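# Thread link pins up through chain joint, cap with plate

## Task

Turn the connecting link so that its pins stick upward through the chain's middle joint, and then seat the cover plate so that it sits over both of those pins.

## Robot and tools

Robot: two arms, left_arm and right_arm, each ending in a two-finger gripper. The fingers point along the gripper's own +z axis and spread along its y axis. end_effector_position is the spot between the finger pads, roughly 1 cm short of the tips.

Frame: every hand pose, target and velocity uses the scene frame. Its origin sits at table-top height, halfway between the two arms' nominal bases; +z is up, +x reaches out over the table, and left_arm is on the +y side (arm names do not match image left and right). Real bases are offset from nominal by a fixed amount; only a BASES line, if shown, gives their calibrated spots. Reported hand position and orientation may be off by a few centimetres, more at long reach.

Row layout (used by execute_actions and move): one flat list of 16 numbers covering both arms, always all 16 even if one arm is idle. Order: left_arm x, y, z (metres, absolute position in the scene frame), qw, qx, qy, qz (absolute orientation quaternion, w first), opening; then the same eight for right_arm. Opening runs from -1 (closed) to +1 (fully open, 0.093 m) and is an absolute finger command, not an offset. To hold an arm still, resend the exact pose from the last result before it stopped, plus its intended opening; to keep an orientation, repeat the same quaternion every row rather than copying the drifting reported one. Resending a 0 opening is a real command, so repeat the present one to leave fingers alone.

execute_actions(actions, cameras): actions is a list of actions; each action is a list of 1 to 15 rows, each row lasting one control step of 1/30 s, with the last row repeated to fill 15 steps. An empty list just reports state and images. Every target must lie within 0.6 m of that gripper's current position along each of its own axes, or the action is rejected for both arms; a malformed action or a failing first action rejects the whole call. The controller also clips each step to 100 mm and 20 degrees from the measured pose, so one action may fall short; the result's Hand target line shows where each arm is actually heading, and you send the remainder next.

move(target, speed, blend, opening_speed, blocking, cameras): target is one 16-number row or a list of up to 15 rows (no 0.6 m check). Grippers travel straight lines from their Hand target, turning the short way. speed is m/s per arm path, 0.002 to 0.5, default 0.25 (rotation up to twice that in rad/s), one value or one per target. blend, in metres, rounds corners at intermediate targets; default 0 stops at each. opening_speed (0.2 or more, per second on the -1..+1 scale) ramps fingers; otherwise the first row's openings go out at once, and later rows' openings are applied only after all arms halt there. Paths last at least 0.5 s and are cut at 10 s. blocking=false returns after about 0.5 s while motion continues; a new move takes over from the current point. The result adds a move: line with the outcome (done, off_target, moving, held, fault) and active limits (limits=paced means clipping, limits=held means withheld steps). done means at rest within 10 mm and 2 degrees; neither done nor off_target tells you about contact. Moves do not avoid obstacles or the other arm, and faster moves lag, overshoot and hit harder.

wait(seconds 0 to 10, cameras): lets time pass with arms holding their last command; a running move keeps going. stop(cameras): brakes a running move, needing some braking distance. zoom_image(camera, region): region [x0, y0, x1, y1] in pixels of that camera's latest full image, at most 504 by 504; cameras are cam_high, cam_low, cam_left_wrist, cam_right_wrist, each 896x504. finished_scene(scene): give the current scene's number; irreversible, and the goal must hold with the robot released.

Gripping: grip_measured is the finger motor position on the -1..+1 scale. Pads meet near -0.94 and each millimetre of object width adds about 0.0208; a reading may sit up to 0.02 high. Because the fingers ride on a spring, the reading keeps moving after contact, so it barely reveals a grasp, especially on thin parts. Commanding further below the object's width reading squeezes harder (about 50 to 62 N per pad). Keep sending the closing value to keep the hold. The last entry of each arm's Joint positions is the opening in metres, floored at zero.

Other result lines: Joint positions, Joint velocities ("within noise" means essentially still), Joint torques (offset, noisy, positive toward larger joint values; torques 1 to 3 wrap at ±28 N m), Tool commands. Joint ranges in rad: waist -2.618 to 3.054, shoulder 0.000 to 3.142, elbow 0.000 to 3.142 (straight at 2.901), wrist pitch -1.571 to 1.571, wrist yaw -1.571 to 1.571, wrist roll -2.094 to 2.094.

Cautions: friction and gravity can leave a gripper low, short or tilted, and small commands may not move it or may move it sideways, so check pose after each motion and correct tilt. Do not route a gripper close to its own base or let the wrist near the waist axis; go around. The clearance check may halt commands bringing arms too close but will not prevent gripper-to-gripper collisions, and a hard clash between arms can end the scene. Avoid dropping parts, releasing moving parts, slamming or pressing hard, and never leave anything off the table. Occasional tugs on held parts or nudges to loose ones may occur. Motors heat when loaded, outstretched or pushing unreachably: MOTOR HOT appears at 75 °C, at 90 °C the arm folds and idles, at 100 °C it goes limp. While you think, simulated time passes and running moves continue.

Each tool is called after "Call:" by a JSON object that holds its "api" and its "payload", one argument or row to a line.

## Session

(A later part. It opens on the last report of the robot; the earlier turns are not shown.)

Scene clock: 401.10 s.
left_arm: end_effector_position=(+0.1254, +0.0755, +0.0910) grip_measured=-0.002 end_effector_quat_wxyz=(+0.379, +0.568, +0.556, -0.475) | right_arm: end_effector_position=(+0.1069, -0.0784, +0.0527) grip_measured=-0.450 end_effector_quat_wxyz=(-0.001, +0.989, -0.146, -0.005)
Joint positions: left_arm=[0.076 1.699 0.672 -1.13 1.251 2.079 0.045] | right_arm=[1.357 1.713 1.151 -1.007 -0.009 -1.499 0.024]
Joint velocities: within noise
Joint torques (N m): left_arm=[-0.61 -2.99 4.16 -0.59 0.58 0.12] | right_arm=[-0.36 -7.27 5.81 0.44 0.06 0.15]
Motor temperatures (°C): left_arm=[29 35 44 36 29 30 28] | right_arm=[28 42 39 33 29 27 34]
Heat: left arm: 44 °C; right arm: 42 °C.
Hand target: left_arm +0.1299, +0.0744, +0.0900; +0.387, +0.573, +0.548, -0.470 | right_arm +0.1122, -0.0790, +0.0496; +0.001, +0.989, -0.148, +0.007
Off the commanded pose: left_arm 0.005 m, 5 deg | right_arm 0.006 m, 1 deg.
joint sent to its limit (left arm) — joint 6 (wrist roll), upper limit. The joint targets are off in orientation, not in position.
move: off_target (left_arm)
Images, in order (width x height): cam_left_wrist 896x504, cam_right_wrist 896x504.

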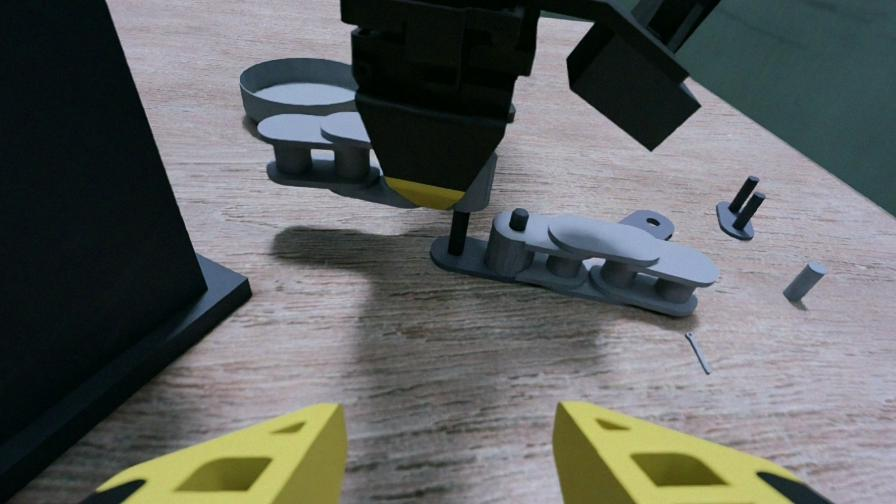

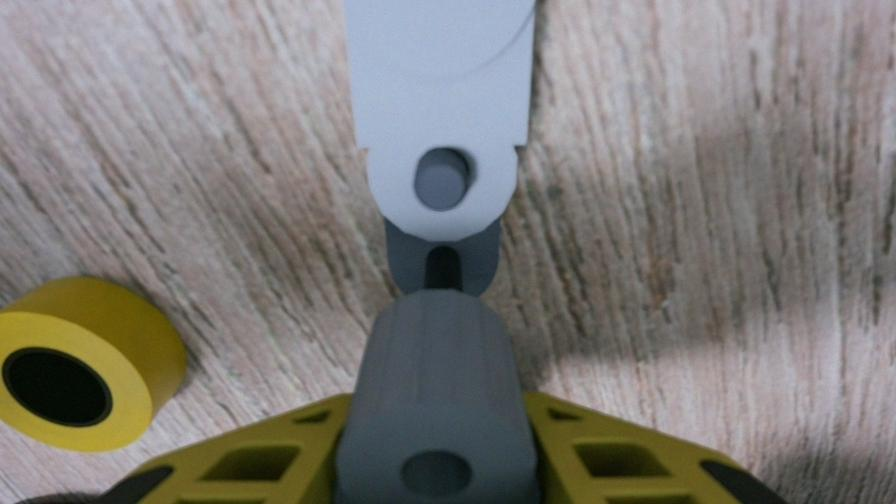

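Call:
{"api": "move", "payload": {
  "target": [
    [0.13, 0.075, 0.09, 0.391, 0.577, 0.523, -0.491, 0.0, 0.1085, -0.080, 0.060, -0.001, -0.989, 0.1478, -0.007, -0.75],
    [0.13, 0.075, 0.09, 0.391, 0.577, 0.523, -0.491, 0.0, 0.1088, -0.085, 0.115, -0.001, -0.989, 0.1478, -0.007, -0.75],
    [0.13, 0.075, 0.09, 0.391, 0.577, 0.523, -0.491, 0.0, 0.1142, -0.0787, 0.078, -0.001, -0.989, 0.1478, -0.007, -0.75],
    [0.13, 0.075, 0.09, 0.391, 0.577, 0.523, -0.491, 0.0, 0.1142, -0.0790, 0.0495, -0.001, -0.989, 0.1478, -0.007, -0.75]
  ],
  "speed": [0.05,0.08,0.08,0.04],
  "cameras": ["cam_right_wrist","cam_left_wrist"]
}}

Call:
{"api": "zoom_image", "payload": {
  "camera": "cam_left_wrist",
  "region": [400, 120, 560, 280]
}}

Call:
{"api": "zoom_image", "payload": {
  "camera": "cam_right_wrist",
  "region": [340, 200, 540, 400]
}}

Scene clock: 405.27 s.
left_arm: end_effector_position=(+0.1254, +0.0755, +0.0910) grip_measured=-0.002 end_effector_quat_wxyz=(+0.379, +0.568, +0.556, -0.475) | right_arm: end_effector_position=(+0.1080, -0.0784, +0.0527) grip_measured=-0.450 end_effector_quat_wxyz=(-0.001, +0.989, -0.148, -0.004)
Joint positions: left_arm=[0.076 1.699 0.672 -1.13 1.251 2.079 0.045] | right_arm=[1.354 1.714 1.153 -1.007 -0.009 -1.5 0.024]
Joint velocities: within noise
Joint torques (N m): left_arm=[-0.59 -2.97 4.19 -0.59 0.59 0.11] | right_arm=[-0.62 -7.28 5.79 0.42 0.05 0.09]
Motor temperatures (°C): left_arm=[29 35 44 36 29 30 28] | right_arm=[28 42 39 33 29 27 34]
Heat: left arm: 44 °C; right arm: 42 °C.
Hand target: left_arm +0.1300, +0.0744, +0.0901; +0.388, +0.573, +0.548, -0.471 | right_arm +0.1142, -0.0791, +0.0497; +0.001, +0.989, -0.148, +0.007
Off the commanded pose: left_arm 0.005 m, 5 deg | right_arm 0.007 m, 1 deg.
joint sent to its limit (left arm) — joint 6 (wrist roll), upper limit. The joint targets are off in orientation, not in position.
move: off_target (left_arm)
Images, in order (width x height): cam_left_wrist 896x504, cam_right_wrist 896x504.

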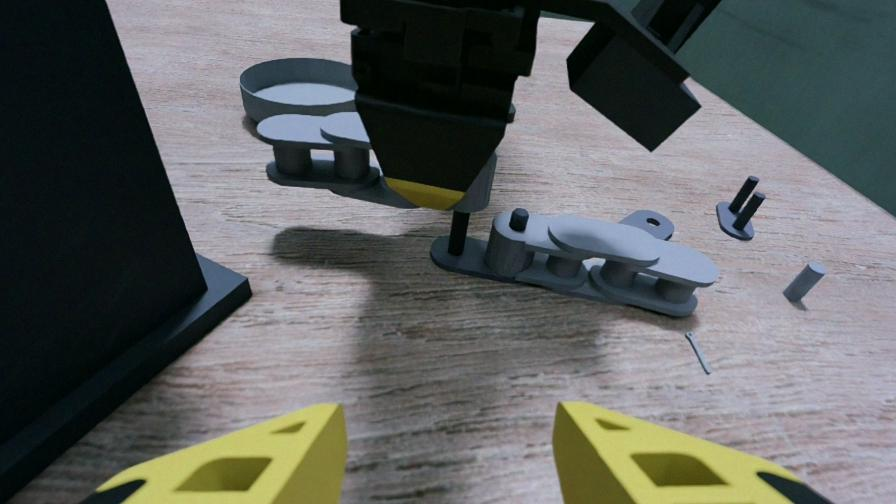

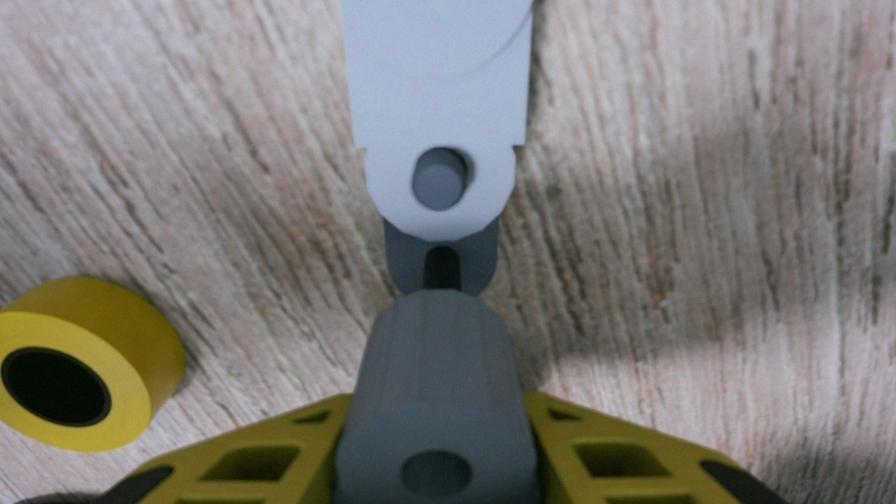

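Scaled by 3.150 from the camera's 896x504 image, which has a finer 1280x720 frame.

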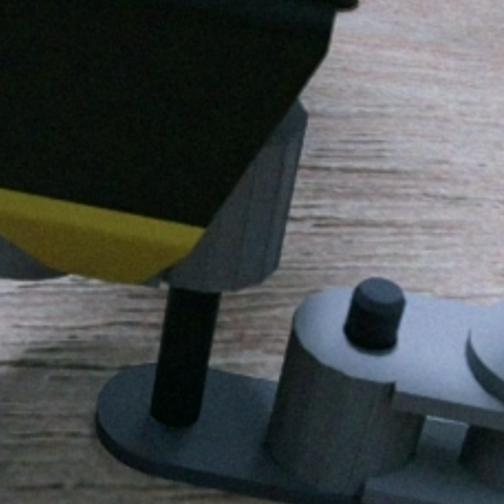

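Scaled by 2.520 from the camera's 896x504 image, which has a finer 1280x720 frame.

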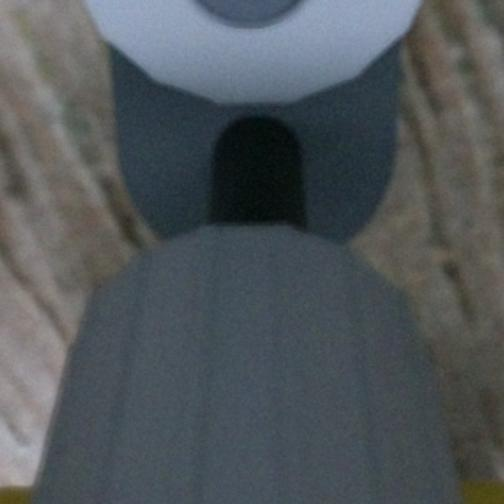

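Call:
{"api": "move", "payload": {
  "target": [
    [0.13, 0.075, 0.09, 0.391, 0.577, 0.523, -0.491, 0.0, 0.1175, -0.0790, 0.0515, -0.001, -0.989, 0.1478, -0.007, -0.75],
    [0.13, 0.075, 0.09, 0.391, 0.577, 0.523, -0.491, 0.0, 0.1175, -0.0790, 0.0495, -0.001, -0.989, 0.1478, -0.007, -0.75]
  ],
  "speed": 0.05,
  "cameras": ["cam_right_wrist","cam_left_wrist"]
}}

Call:
{"api": "zoom_image", "payload": {
  "camera": "cam_left_wrist",
  "region": [400, 120, 560, 280]
}}

Call:
{"api": "zoom_image", "payload": {
  "camera": "cam_right_wrist",
  "region": [340, 200, 540, 400]
}}

Scene clock: 406.83 s.
left_arm: end_effector_position=(+0.1254, +0.0755, +0.0910) grip_measured=-0.002 end_effector_quat_wxyz=(+0.379, +0.568, +0.556, -0.475) | right_arm: end_effector_position=(+0.1111, -0.0790, +0.0527) grip_measured=-0.450 end_effector_quat_wxyz=(-0.001, +0.989, -0.149, -0.004)
Joint positions: left_arm=[0.076 1.699 0.672 -1.13 1.251 2.079 0.045] | right_arm=[1.343 1.714 1.153 -1.007 -0.009 -1.508 0.024]
Joint velocities: within noise
Joint torques (N m): left_arm=[-0.62 -2.99 4.18 -0.58 0.58 0.12] | right_arm=[-0.61 -7.02 6.08 0.44 0.05 0.1]
Motor temperatures (°C): left_arm=[29 35 43 36 30 30 28] | right_arm=[28 42 39 33 29 27 34]
Heat: left arm: 43 °C; right arm: 42 °C.
Hand target: left_arm +0.1300, +0.0744, +0.0901; +0.388, +0.573, +0.548, -0.471 | right_arm +0.1174, -0.0791, +0.0496; +0.001, +0.989, -0.148, +0.007
Off the commanded pose: left_arm 0.005 m, 5 deg | right_arm 0.007 m, 1 deg.
joint sent to its limit (left arm) — joint 6 (wrist roll), upper limit. The joint targets are off in orientation, not in position.
move: off_target (left_arm)
Images, in order (width x height): cam_left_wrist 896x504, cam_right_wrist 896x504.

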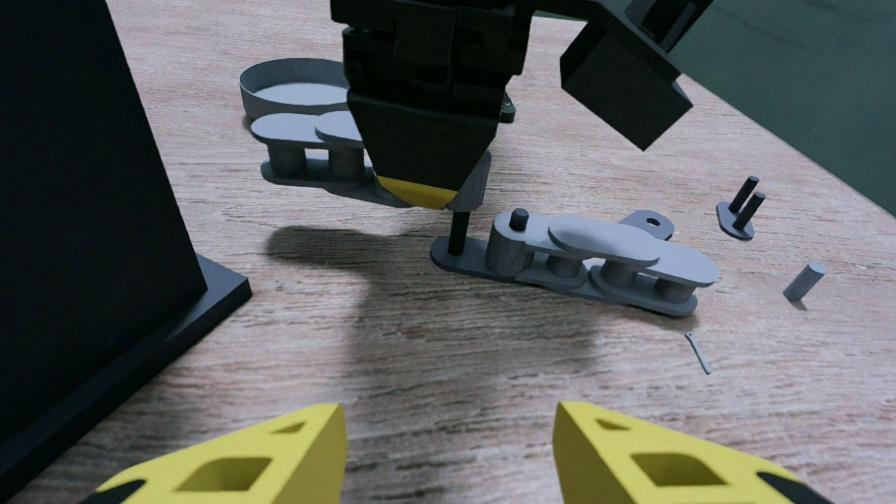

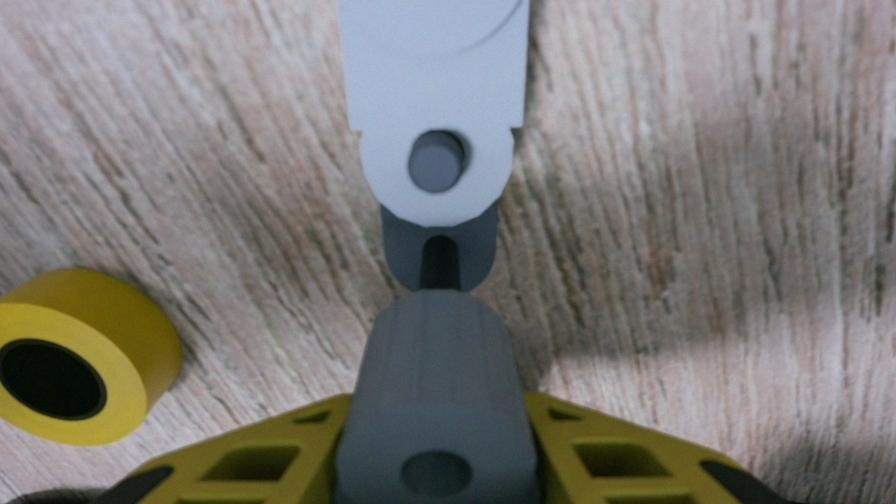

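Scaled by 3.150 from the camera's 896x504 image, which has a finer 1280x720 frame.

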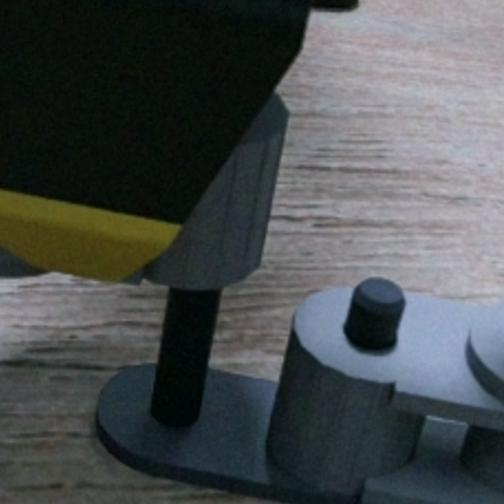

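Scaled by 2.520 from the camera's 896x504 image, which has a finer 1280x720 frame.

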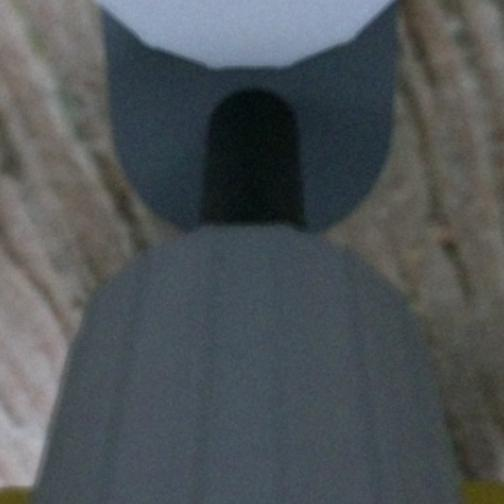

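Call:
{"api": "move", "payload": {
  "target": [
    [0.13, 0.075, 0.09, 0.391, 0.577, 0.523, -0.491, 0.0, 0.1165, -0.0790, 0.056, -0.001, -0.989, 0.1478, -0.007, -0.75],
    [0.13, 0.075, 0.09, 0.391, 0.577, 0.523, -0.491, 0.0, 0.1010, -0.0790, 0.062, -0.001, -0.989, 0.1478, -0.007, -0.75],
    [0.13, 0.075, 0.09, 0.391, 0.577, 0.523, -0.491, 0.0, 0.1166, -0.0790, 0.060, -0.001, -0.989, 0.1478, -0.007, -0.75],
    [0.13, 0.075, 0.09, 0.391, 0.577, 0.523, -0.491, 0.0, 0.1166, -0.0790, 0.0495, -0.001, -0.989, 0.1478, -0.007, -0.75]
  ],
  "speed": 0.05,
  "cameras": ["cam_right_wrist","cam_left_wrist"]
}}

Call:
{"api": "zoom_image", "payload": {
  "camera": "cam_left_wrist",
  "region": [400, 120, 560, 280]
}}

Call:
{"api": "zoom_image", "payload": {
  "camera": "cam_right_wrist",
  "region": [340, 200, 540, 400]
}}

Scene clock: 409.93 s.
left_arm: end_effector_position=(+0.1254, +0.0755, +0.0910) grip_measured=-0.002 end_effector_quat_wxyz=(+0.379, +0.568, +0.556, -0.475) | right_arm: end_effector_position=(+0.1117, -0.0792, +0.0527) grip_measured=-0.450 end_effector_quat_wxyz=(-0.001, +0.989, -0.150, -0.003)
Joint positions: left_arm=[0.076 1.699 0.672 -1.13 1.251 2.079 0.045] | right_arm=[1.343 1.714 1.153 -1.007 -0.005 -1.505 0.024]
Joint velocities: within noise
Joint torques (N m): left_arm=[-0.61 -2.99 4.18 -0.59 0.58 0.12] | right_arm=[-0.39 -7.09 6 0.42 0.02 0.06]
Motor temperatures (°C): left_arm=[29 35 43 36 30 30 28] | right_arm=[28 42 39 33 29 27 34]
Heat: left arm: 43 °C; right arm: 42 °C.
Hand target: left_arm +0.1300, +0.0744, +0.0901; +0.388, +0.573, +0.548, -0.471 | right_arm +0.1165, -0.0790, +0.0496; +0.001, +0.989, -0.148, +0.007
Off the commanded pose: left_arm 0.005 m, 5 deg | right_arm 0.006 m, 1 deg.
joint sent to its limit (left arm) — joint 6 (wrist roll), upper limit. The joint targets are off in orientation, not in position.
move: off_target (left_arm)
Images, in order (width x height): cam_left_wrist 896x504, cam_right_wrist 896x504.

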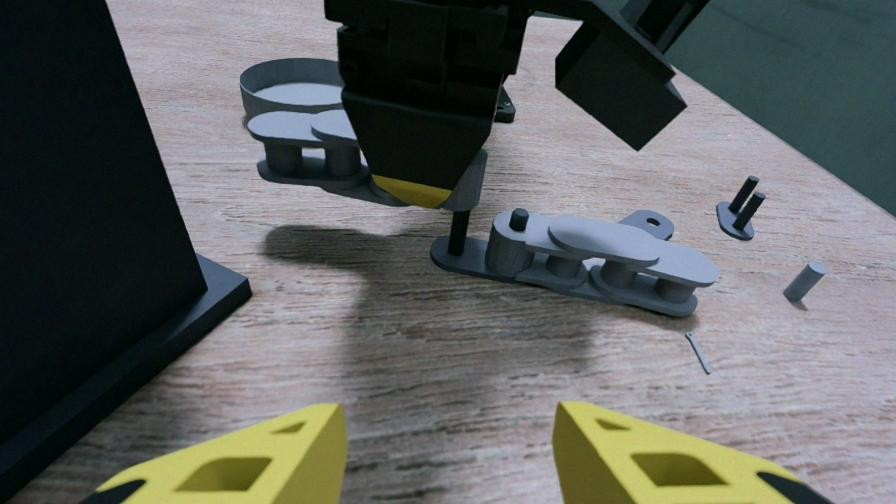

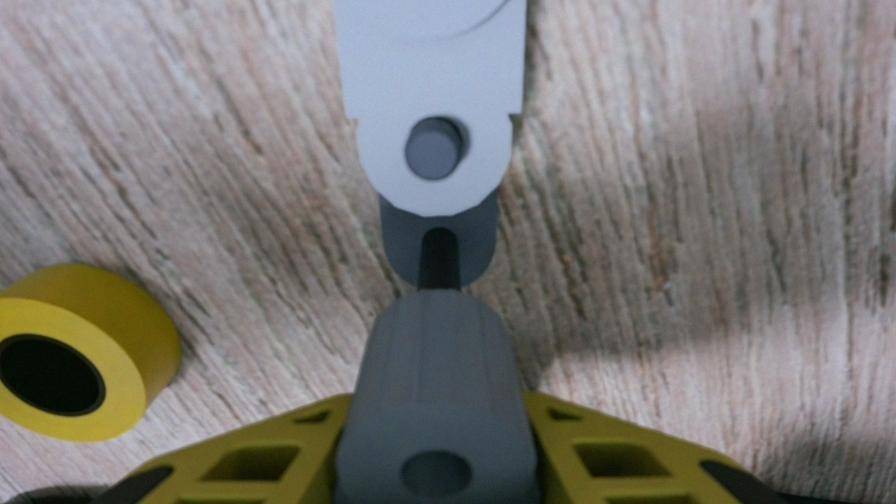

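Scaled by 3.150 from the camera's 896x504 image, which has a finer 1280x720 frame.

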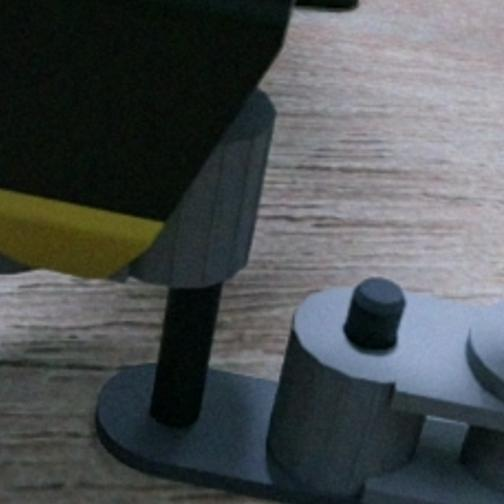

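Scaled by 2.520 from the camera's 896x504 image, which has a finer 1280x720 frame.

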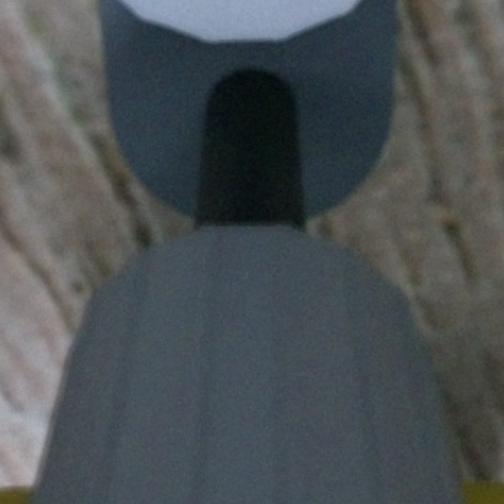

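Call:
{"api": "move", "payload": {
  "target": [0.13, 0.075, 0.09, 0.391, 0.577, 0.523, -0.491, 0.0, 0.1100, -0.0786, 0.0495, -0.001, -0.989, 0.1478, -0.007, -0.75],
  "speed": 0.05,
  "cameras": ["cam_left_wrist"]
}}

Call:
{"api": "zoom_image", "payload": {
  "camera": "cam_left_wrist",
  "region": [400, 120, 560, 280]
}}

Scene clock: 411.47 s.
left_arm: end_effector_position=(+0.1254, +0.0755, +0.0910) grip_measured=-0.002 end_effector_quat_wxyz=(+0.379, +0.568, +0.556, -0.475) | right_arm: end_effector_position=(+0.1091, -0.0784, +0.0527) grip_measured=-0.450 end_effector_quat_wxyz=(-0.002, +0.989, -0.147, -0.003)
Joint positions: left_arm=[0.076 1.699 0.672 -1.13 1.251 2.079 0.045] | right_arm=[1.352 1.714 1.153 -1.007 -0.005 -1.502 0.024]
Joint velocities: within noise
Joint torques (N m): left_arm=[-0.64 -3.02 4.18 -0.59 0.58 0.11] | right_arm=[0.36 -7.47 5.6 0.45 0.02 0.24]
Motor temperatures (°C): left_arm=[29 35 43 36 30 30 28] | right_arm=[28 42 39 33 29 27 34]
Heat: left arm: 43 °C; right arm: 42 °C.
Hand target: left_arm +0.1300, +0.0744, +0.0901; +0.388, +0.573, +0.548, -0.471 | right_arm +0.1100, -0.0786, +0.0496; +0.001, +0.989, -0.148, +0.007
Off the commanded pose: left_arm 0.005 m, 5 deg | right_arm 0.003 m, 1 deg.
joint sent to its limit (left arm) — joint 6 (wrist roll), upper limit. The joint targets are off in orientation, not in position.
move: off_target (left_arm)
Images, in order (width x height): cam_left_wrist 896x504.

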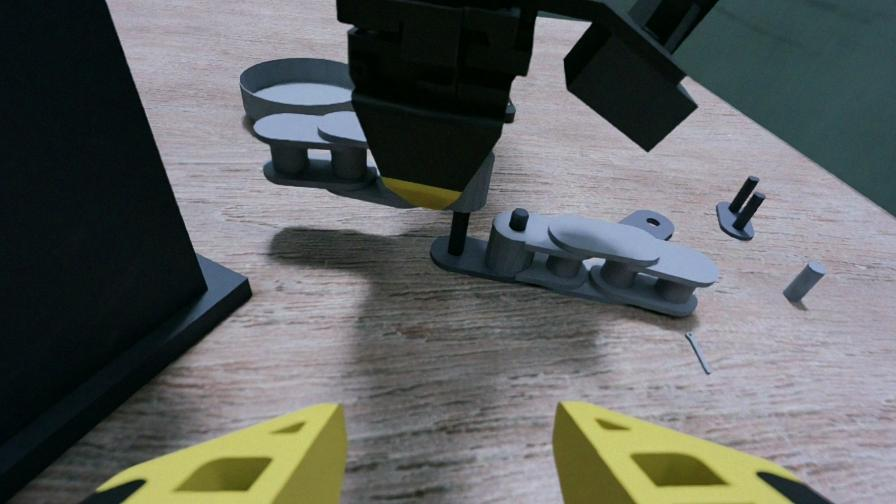

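Scaled by 3.150 from the camera's 896x504 image, which has a finer 1280x720 frame.

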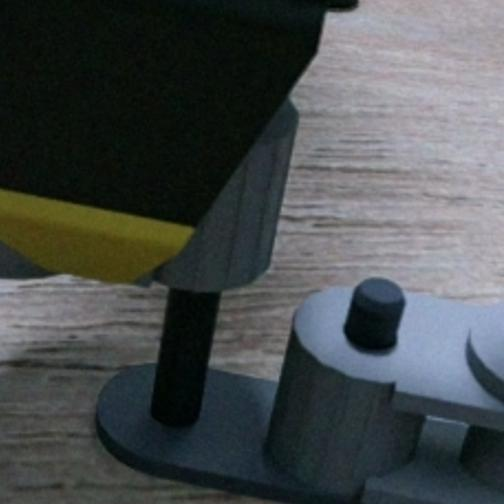

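Call:
{"api": "move", "payload": {
  "target": [0.13, 0.075, 0.09, 0.391, 0.577, 0.523, -0.491, 0.0, 0.1130, -0.0788, 0.0495, -0.001, -0.989, 0.1478, -0.007, -0.75],
  "speed": 0.05,
  "cameras": ["cam_left_wrist","cam_right_wrist"]
}}

Call:
{"api": "zoom_image", "payload": {
  "camera": "cam_left_wrist",
  "region": [400, 120, 560, 280]
}}

Call:
{"api": "zoom_image", "payload": {
  "camera": "cam_right_wrist",
  "region": [340, 200, 540, 400]
}}

Scene clock: 413.70 s.
left_arm: end_effector_position=(+0.1254, +0.0755, +0.0910) grip_measured=-0.002 end_effector_quat_wxyz=(+0.379, +0.568, +0.556, -0.475) | right_arm: end_effector_position=(+0.1091, -0.0783, +0.0527) grip_measured=-0.450 end_effector_quat_wxyz=(-0.002, +0.989, -0.147, -0.003)
Joint positions: left_arm=[0.076 1.699 0.672 -1.13 1.251 2.079 0.045] | right_arm=[1.352 1.714 1.153 -1.006 -0.005 -1.502 0.024]
Joint velocities: within noise
Joint torques (N m): left_arm=[-0.62 -3 4.19 -0.58 0.59 0.12] | right_arm=[-0.2 -7.3 5.76 0.44 0.02 0.15]
Motor temperatures (°C): left_arm=[29 35 43 36 30 30 28] | right_arm=[28 42 39 33 29 27 34]
Heat: left arm: 43 °C; right arm: 42 °C.
Hand target: left_arm +0.1300, +0.0744, +0.0901; +0.388, +0.573, +0.548, -0.471 | right_arm +0.1129, -0.0789, +0.0496; +0.001, +0.989, -0.148, +0.007
Off the commanded pose: left_arm 0.005 m, 5 deg | right_arm 0.005 m, 1 deg.
joint sent to its limit (left arm) — joint 6 (wrist roll), upper limit. The joint targets are off in orientation, not in position.
move: off_target (left_arm)
Images, in order (width x height): cam_left_wrist 896x504, cam_right_wrist 896x504.

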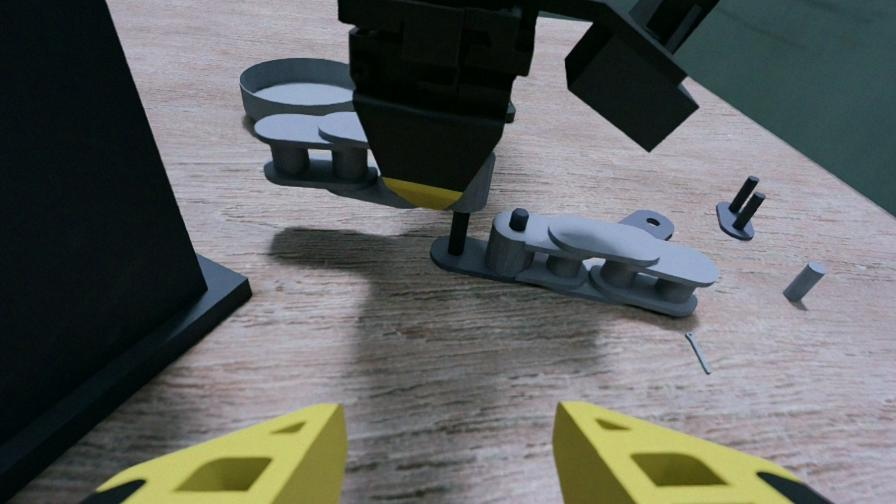

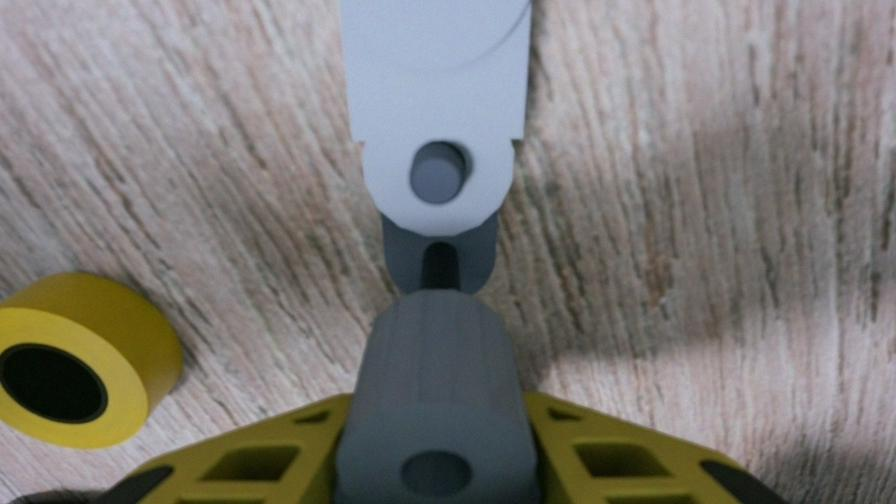

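Scaled by 3.150 from the camera's 896x504 image, which has a finer 1280x720 frame.

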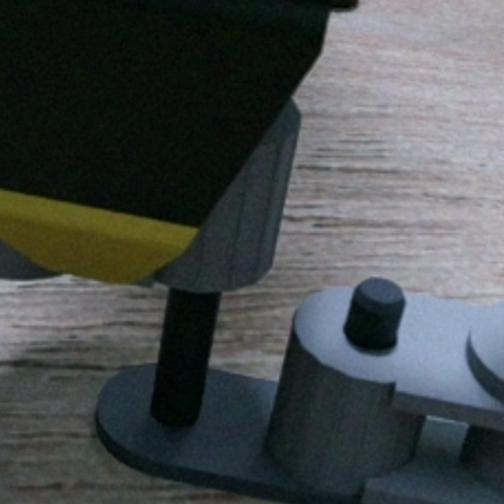

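Scaled by 2.520 from the camera's 896x504 image, which has a finer 1280x720 frame.

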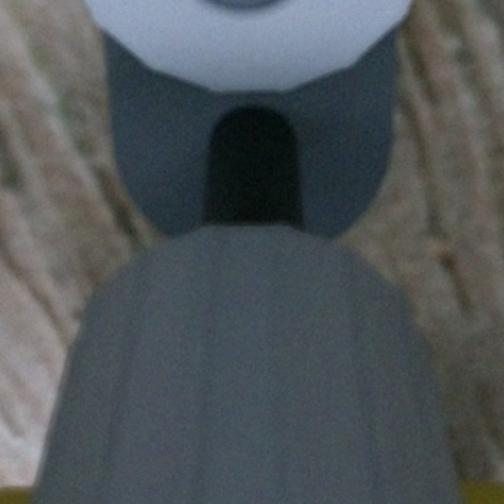

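Call:
{"api": "move", "payload": {
  "target": [0.13, 0.075, 0.09, 0.391, 0.577, 0.523, -0.491, 0.0, 0.1130, -0.0788, 0.0440, -0.001, -0.989, 0.1478, -0.007, -0.75],
  "speed": 0.04,
  "cameras": ["cam_left_wrist","cam_right_wrist"]
}}

Call:
{"api": "zoom_image", "payload": {
  "camera": "cam_left_wrist",
  "region": [400, 120, 560, 280]
}}

Call:
{"api": "zoom_image", "payload": {
  "camera": "cam_right_wrist",
  "region": [340, 200, 540, 400]
}}

Scene clock: 415.17 s.
left_arm: end_effector_position=(+0.1254, +0.0755, +0.0910) grip_measured=-0.002 end_effector_quat_wxyz=(+0.379, +0.568, +0.556, -0.475) | right_arm: end_effector_position=(+0.1087, -0.0780, +0.0496) grip_measured=-0.450 end_effector_quat_wxyz=(-0.004, +0.989, -0.147, -0.004)
Joint positions: left_arm=[0.076 1.699 0.672 -1.13 1.251 2.079 0.045] | right_arm=[1.352 1.714 1.14 -0.988 -0.008 -1.502 0.024]
Joint velocities: within noise
Joint torques (N m): left_arm=[-0.62 -2.97 4.19 -0.59 0.58 0.12] | right_arm=[-0.21 -6.61 5.57 0.48 0.04 0.15]
Motor temperatures (°C): left_arm=[29 35 43 36 30 30 28] | right_arm=[28 42 39 33 29 27 34]
Heat: left arm: 43 °C; right arm: 42 °C.
Hand target: left_arm +0.1300, +0.0744, +0.0901; +0.388, +0.573, +0.548, -0.471 | right_arm +0.1129, -0.0790, +0.0442; +0.001, +0.989, -0.148, +0.007
Off the commanded pose: left_arm 0.005 m, 5 deg | right_arm 0.007 m, 1 deg.
joint sent to its limit (left arm) — joint 6 (wrist roll), upper limit. The joint targets are off in orientation, not in position.
move: off_target (left_arm)
Images, in order (width x height): cam_left_wrist 896x504, cam_right_wrist 896x504.

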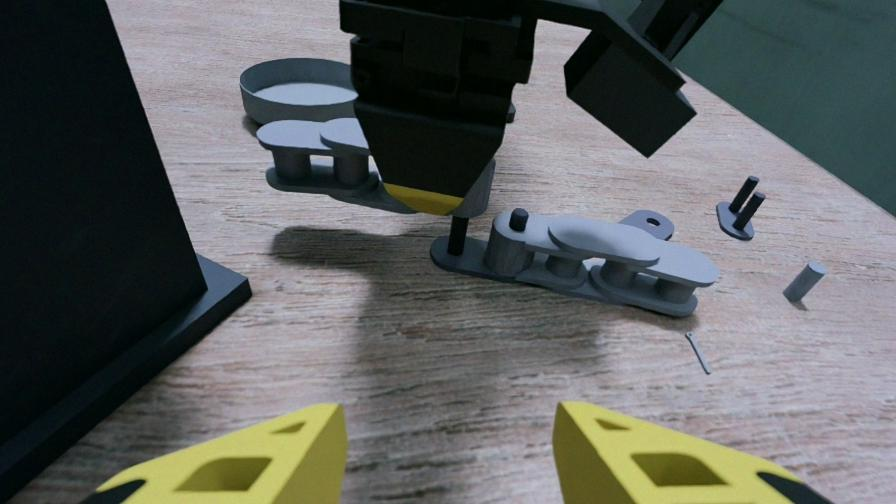

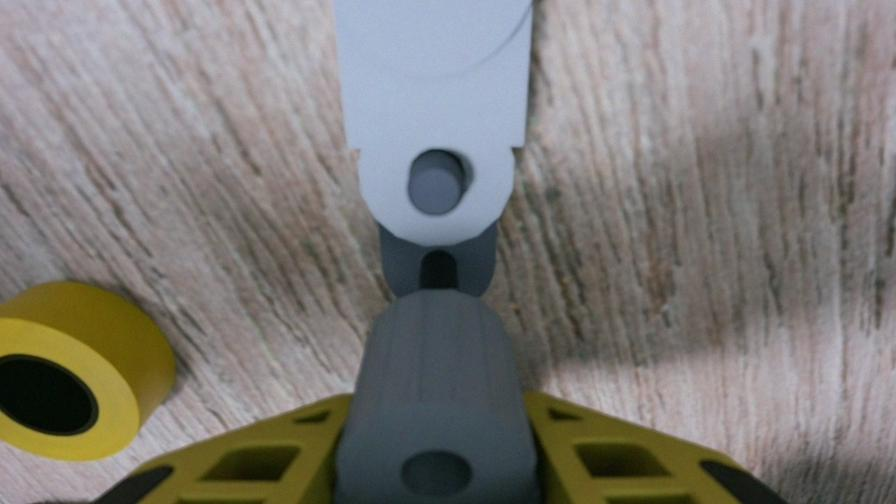

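Scaled by 3.150 from the camera's 896x504 image, which has a finer 1280x720 frame.

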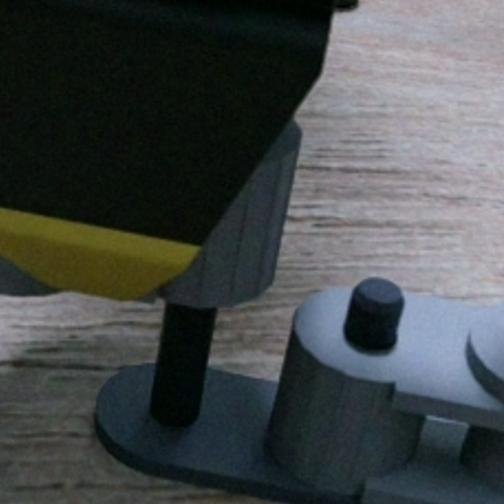

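Scaled by 2.520 from the camera's 896x504 image, which has a finer 1280x720 frame.

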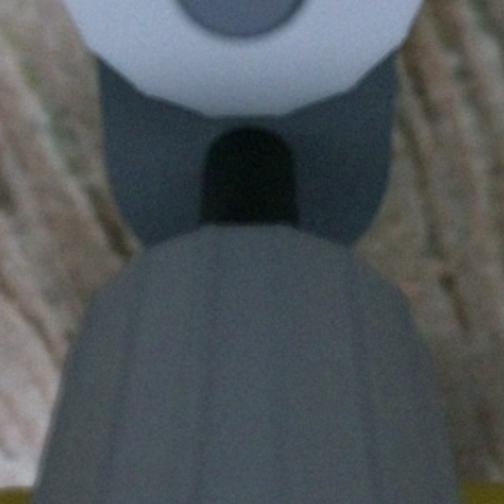

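Call:
{"api": "move", "payload": {
  "target": [0.13, 0.075, 0.09, 0.391, 0.577, 0.523, -0.491, 0.0, 0.1150, -0.0788, 0.0440, -0.001, -0.989, 0.1478, -0.007, -0.75],
  "speed": 0.03,
  "cameras": ["cam_left_wrist"]
}}

Call:
{"api": "zoom_image", "payload": {
  "camera": "cam_left_wrist",
  "region": [400, 120, 560, 280]
}}

Scene clock: 418.10 s.
left_arm: end_effector_position=(+0.1254, +0.0755, +0.0910) grip_measured=-0.002 end_effector_quat_wxyz=(+0.379, +0.568, +0.556, -0.475) | right_arm: end_effector_position=(+0.1087, -0.0778, +0.0478) grip_measured=-0.450 end_effector_quat_wxyz=(-0.002, +0.989, -0.147, -0.004)
Joint positions: left_arm=[0.076 1.699 0.672 -1.13 1.251 2.079 0.045] | right_arm=[1.352 1.721 1.14 -0.986 -0.009 -1.502 0.024]
Joint velocities: within noise
Joint torques (N m): left_arm=[-0.62 -2.99 4.15 -0.59 0.59 0.12] | right_arm=[-0.66 -7.09 5.75 0.45 0.05 0.09]
Motor temperatures (°C): left_arm=[29 35 43 35 30 30 28] | right_arm=[28 42 39 33 29 27 34]
Heat: left arm: 43 °C; right arm: 42 °C.
Hand target: left_arm +0.1300, +0.0744, +0.0901; +0.388, +0.573, +0.548, -0.471 | right_arm +0.1149, -0.0789, +0.0441; +0.001, +0.989, -0.148, +0.007
Off the commanded pose: left_arm 0.005 m, 5 deg | right_arm 0.007 m, 1 deg.
joint sent to its limit (left arm) — joint 6 (wrist roll), upper limit. The joint targets are off in orientation, not in position.
move: off_target (left_arm)
Images, in order (width x height): cam_left_wrist 896x504.

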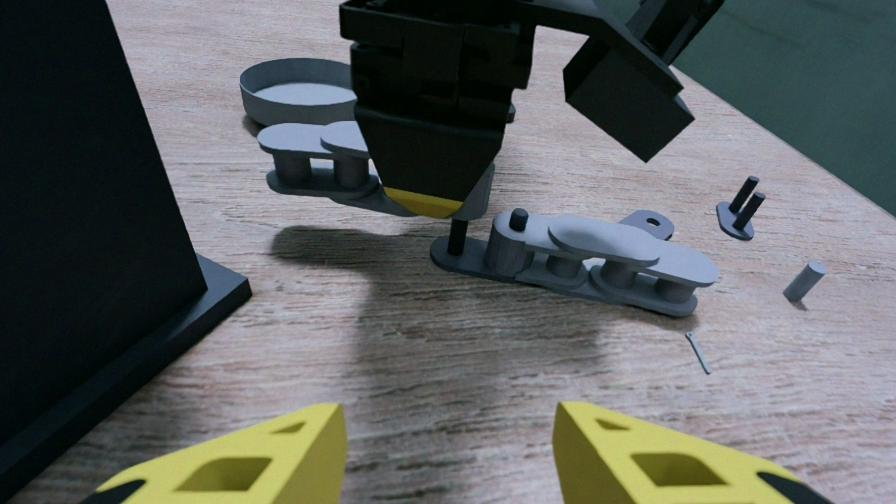

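Scaled by 3.150 from the camera's 896x504 image, which has a finer 1280x720 frame.

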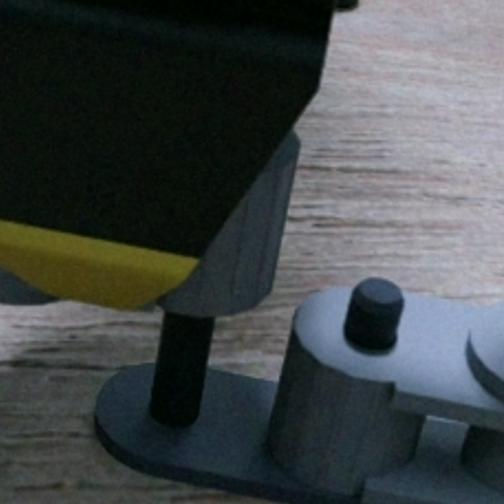

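Call:
{"api": "move", "payload": {
  "target": [0.13, 0.075, 0.09, 0.391, 0.577, 0.523, -0.491, 0.0, 0.1140, -0.0788, 0.0360, -0.001, -0.989, 0.1478, -0.007, -0.75],
  "speed": 0.03,
  "cameras": ["cam_left_wrist","cam_right_wrist"]
}}

Call:
{"api": "zoom_image", "payload": {
  "camera": "cam_left_wrist",
  "region": [400, 120, 560, 280]
}}

Scene clock: 419.83 s.
left_arm: end_effector_position=(+0.1254, +0.0755, +0.0910) grip_measured=-0.002 end_effector_quat_wxyz=(+0.379, +0.568, +0.556, -0.475) | right_arm: end_effector_position=(+0.1086, -0.0777, +0.0401) grip_measured=-0.450 end_effector_quat_wxyz=(-0.003, +0.989, -0.147, -0.004)
Joint positions: left_arm=[0.076 1.699 0.672 -1.13 1.251 2.079 0.045] | right_arm=[1.352 1.732 1.12 -0.954 -0.009 -1.502 0.024]
Joint velocities: within noise
Joint torques (N m): left_arm=[-0.61 -2.99 4.18 -0.58 0.59 0.11] | right_arm=[-0.43 -7.2 5.56 0.46 0.05 0.13]
Motor temperatures (°C): left_arm=[29 35 43 35 30 30 28] | right_arm=[28 41 39 33 29 27 34]
Heat: left arm: 43 °C; right arm: 41 °C.
Hand target: left_arm +0.1300, +0.0744, +0.0901; +0.388, +0.573, +0.548, -0.471 | right_arm +0.1140, -0.0788, +0.0362; +0.001, +0.989, -0.148, +0.007
Off the commanded pose: left_arm 0.005 m, 5 deg | right_arm 0.007 m, 1 deg.
joint sent to its limit (left arm) — joint 6 (wrist roll), upper limit. The joint targets are off in orientation, not in position.
move: off_target (left_arm)
Images, in order (width x height): cam_left_wrist 896x504, cam_right_wrist 896x504.

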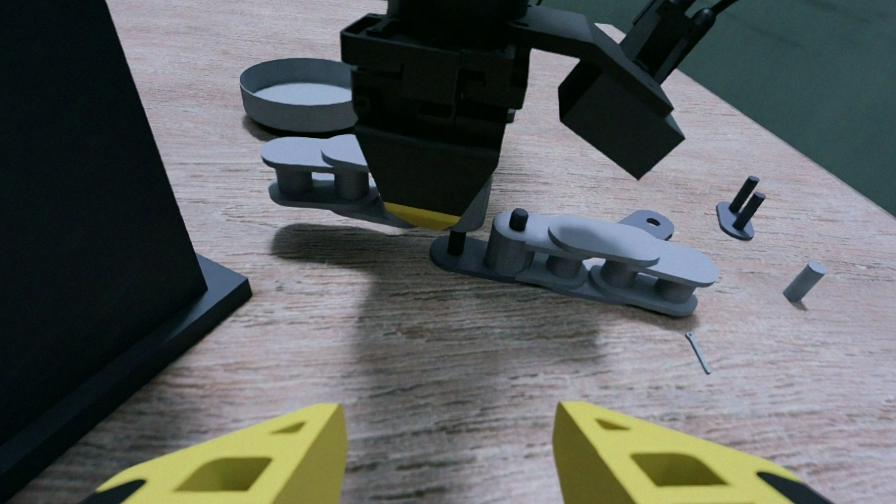

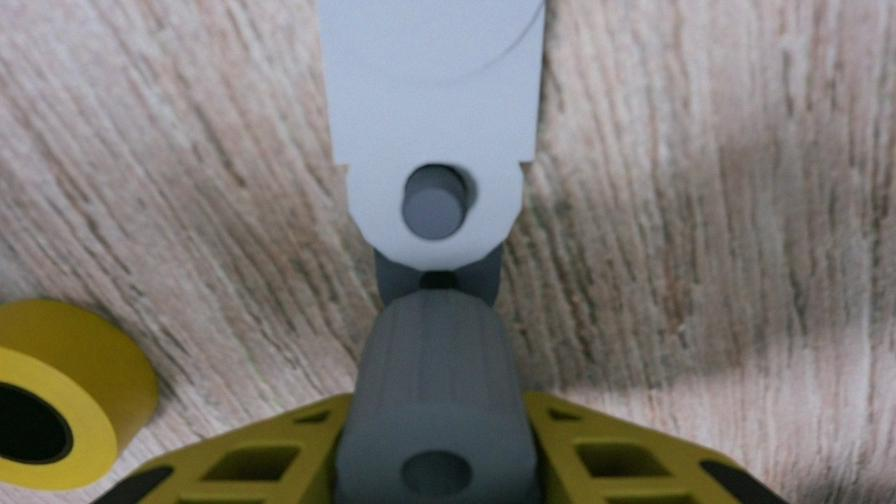

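Scaled by 3.150 from the camera's 896x504 image, which has a finer 1280x720 frame.

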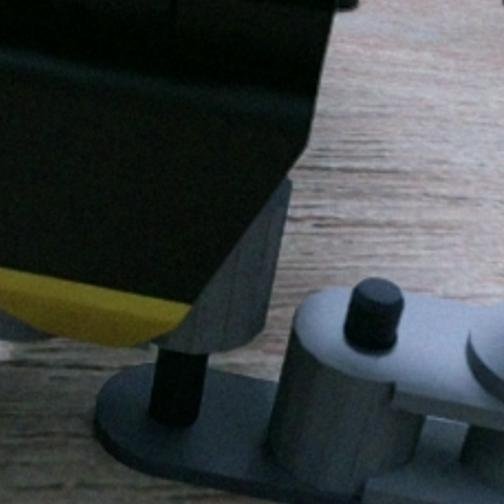

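Call:
{"api": "move", "payload": {
  "target": [
    [0.13, 0.075, 0.09, 0.391, 0.577, 0.523, -0.491, 0.0, 0.1140, -0.0788, 0.0300, -0.001, -0.989, 0.1478, -0.007, -0.75],
    [0.13, 0.075, 0.09, 0.391, 0.577, 0.523, -0.491, 0.0, 0.1140, -0.0788, 0.0215, -0.001, -0.989, 0.1478, -0.007, -0.75]
  ],
  "speed": 0.03,
  "cameras": ["cam_left_wrist","cam_right_wrist"]
}}

Call:
{"api": "zoom_image", "payload": {
  "camera": "cam_left_wrist",
  "region": [400, 120, 560, 280]
}}

Scene clock: 422.20 s.
left_arm: end_effector_position=(+0.1254, +0.0755, +0.0910) grip_measured=-0.002 end_effector_quat_wxyz=(+0.379, +0.568, +0.556, -0.475) | right_arm: end_effector_position=(+0.1085, -0.0775, +0.0253) grip_measured=-0.450 end_effector_quat_wxyz=(-0.002, +0.989, -0.147, -0.005)
Joint positions: left_arm=[0.076 1.699 0.672 -1.13 1.251 2.079 0.045] | right_arm=[1.352 1.755 1.084 -0.896 -0.01 -1.502 0.024]
Joint velocities: within noise
Joint torques (N m): left_arm=[-0.62 -2.97 4.16 -0.59 0.58 0.12] | right_arm=[-0.42 -7.36 5.48 0.46 0.06 0.12]
Motor temperatures (°C): left_arm=[29 35 43 35 30 30 28] | right_arm=[28 41 39 32 29 27 34]
Heat: left arm: 43 °C; right arm: 41 °C.
Hand target: left_arm +0.1300, +0.0744, +0.0901; +0.388, +0.573, +0.548, -0.471 | right_arm +0.1139, -0.0788, +0.0216; +0.001, +0.989, -0.148, +0.007
Off the commanded pose: left_arm 0.005 m, 5 deg | right_arm 0.007 m, 1 deg.
joint sent to its limit (left arm) — joint 6 (wrist roll), upper limit. The joint targets are off in orientation, not in position.
move: off_target (left_arm)
Images, in order (width x height): cam_left_wrist 896x504, cam_right_wrist 896x504.

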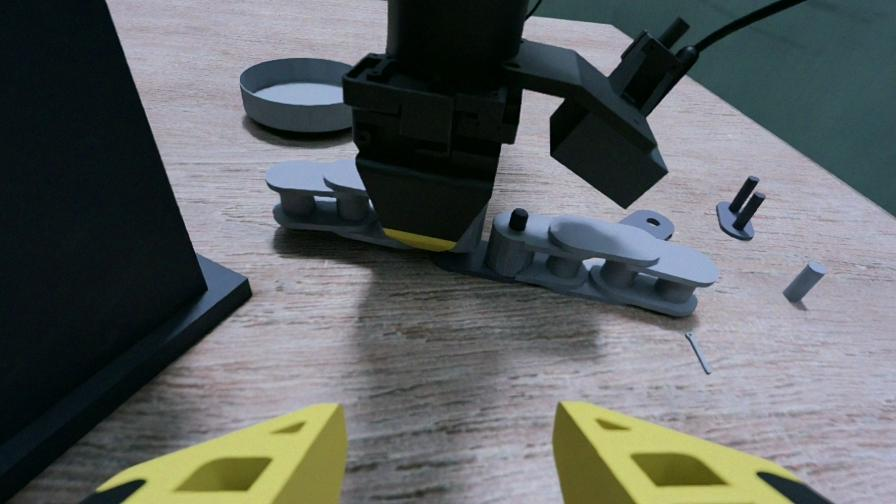

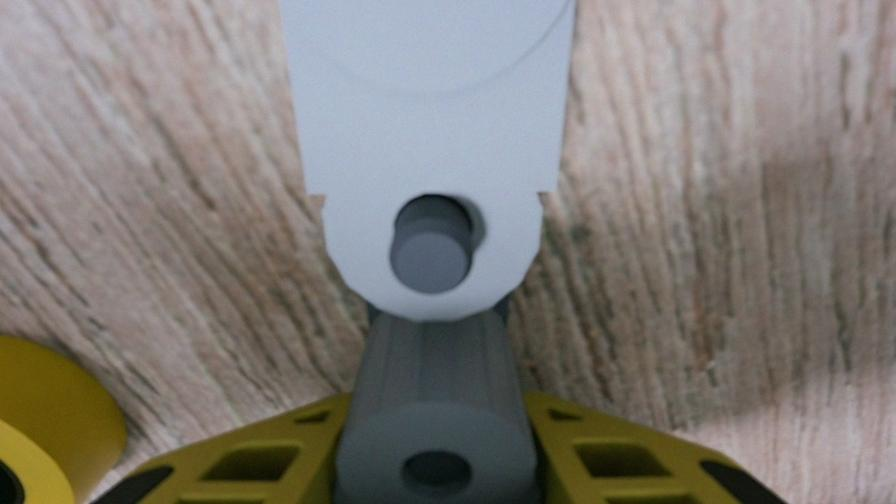

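Scaled by 3.150 from the camera's 896x504 image, which has a finer 1280x720 frame.

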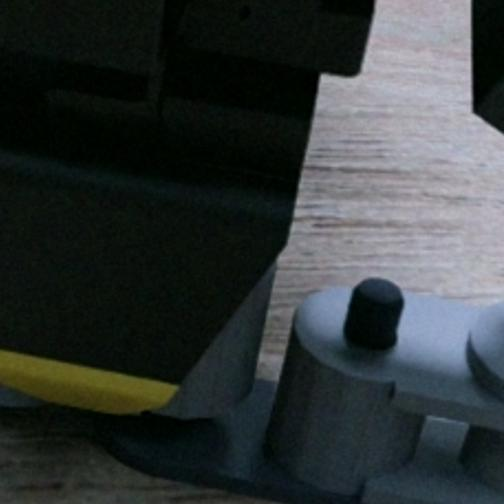

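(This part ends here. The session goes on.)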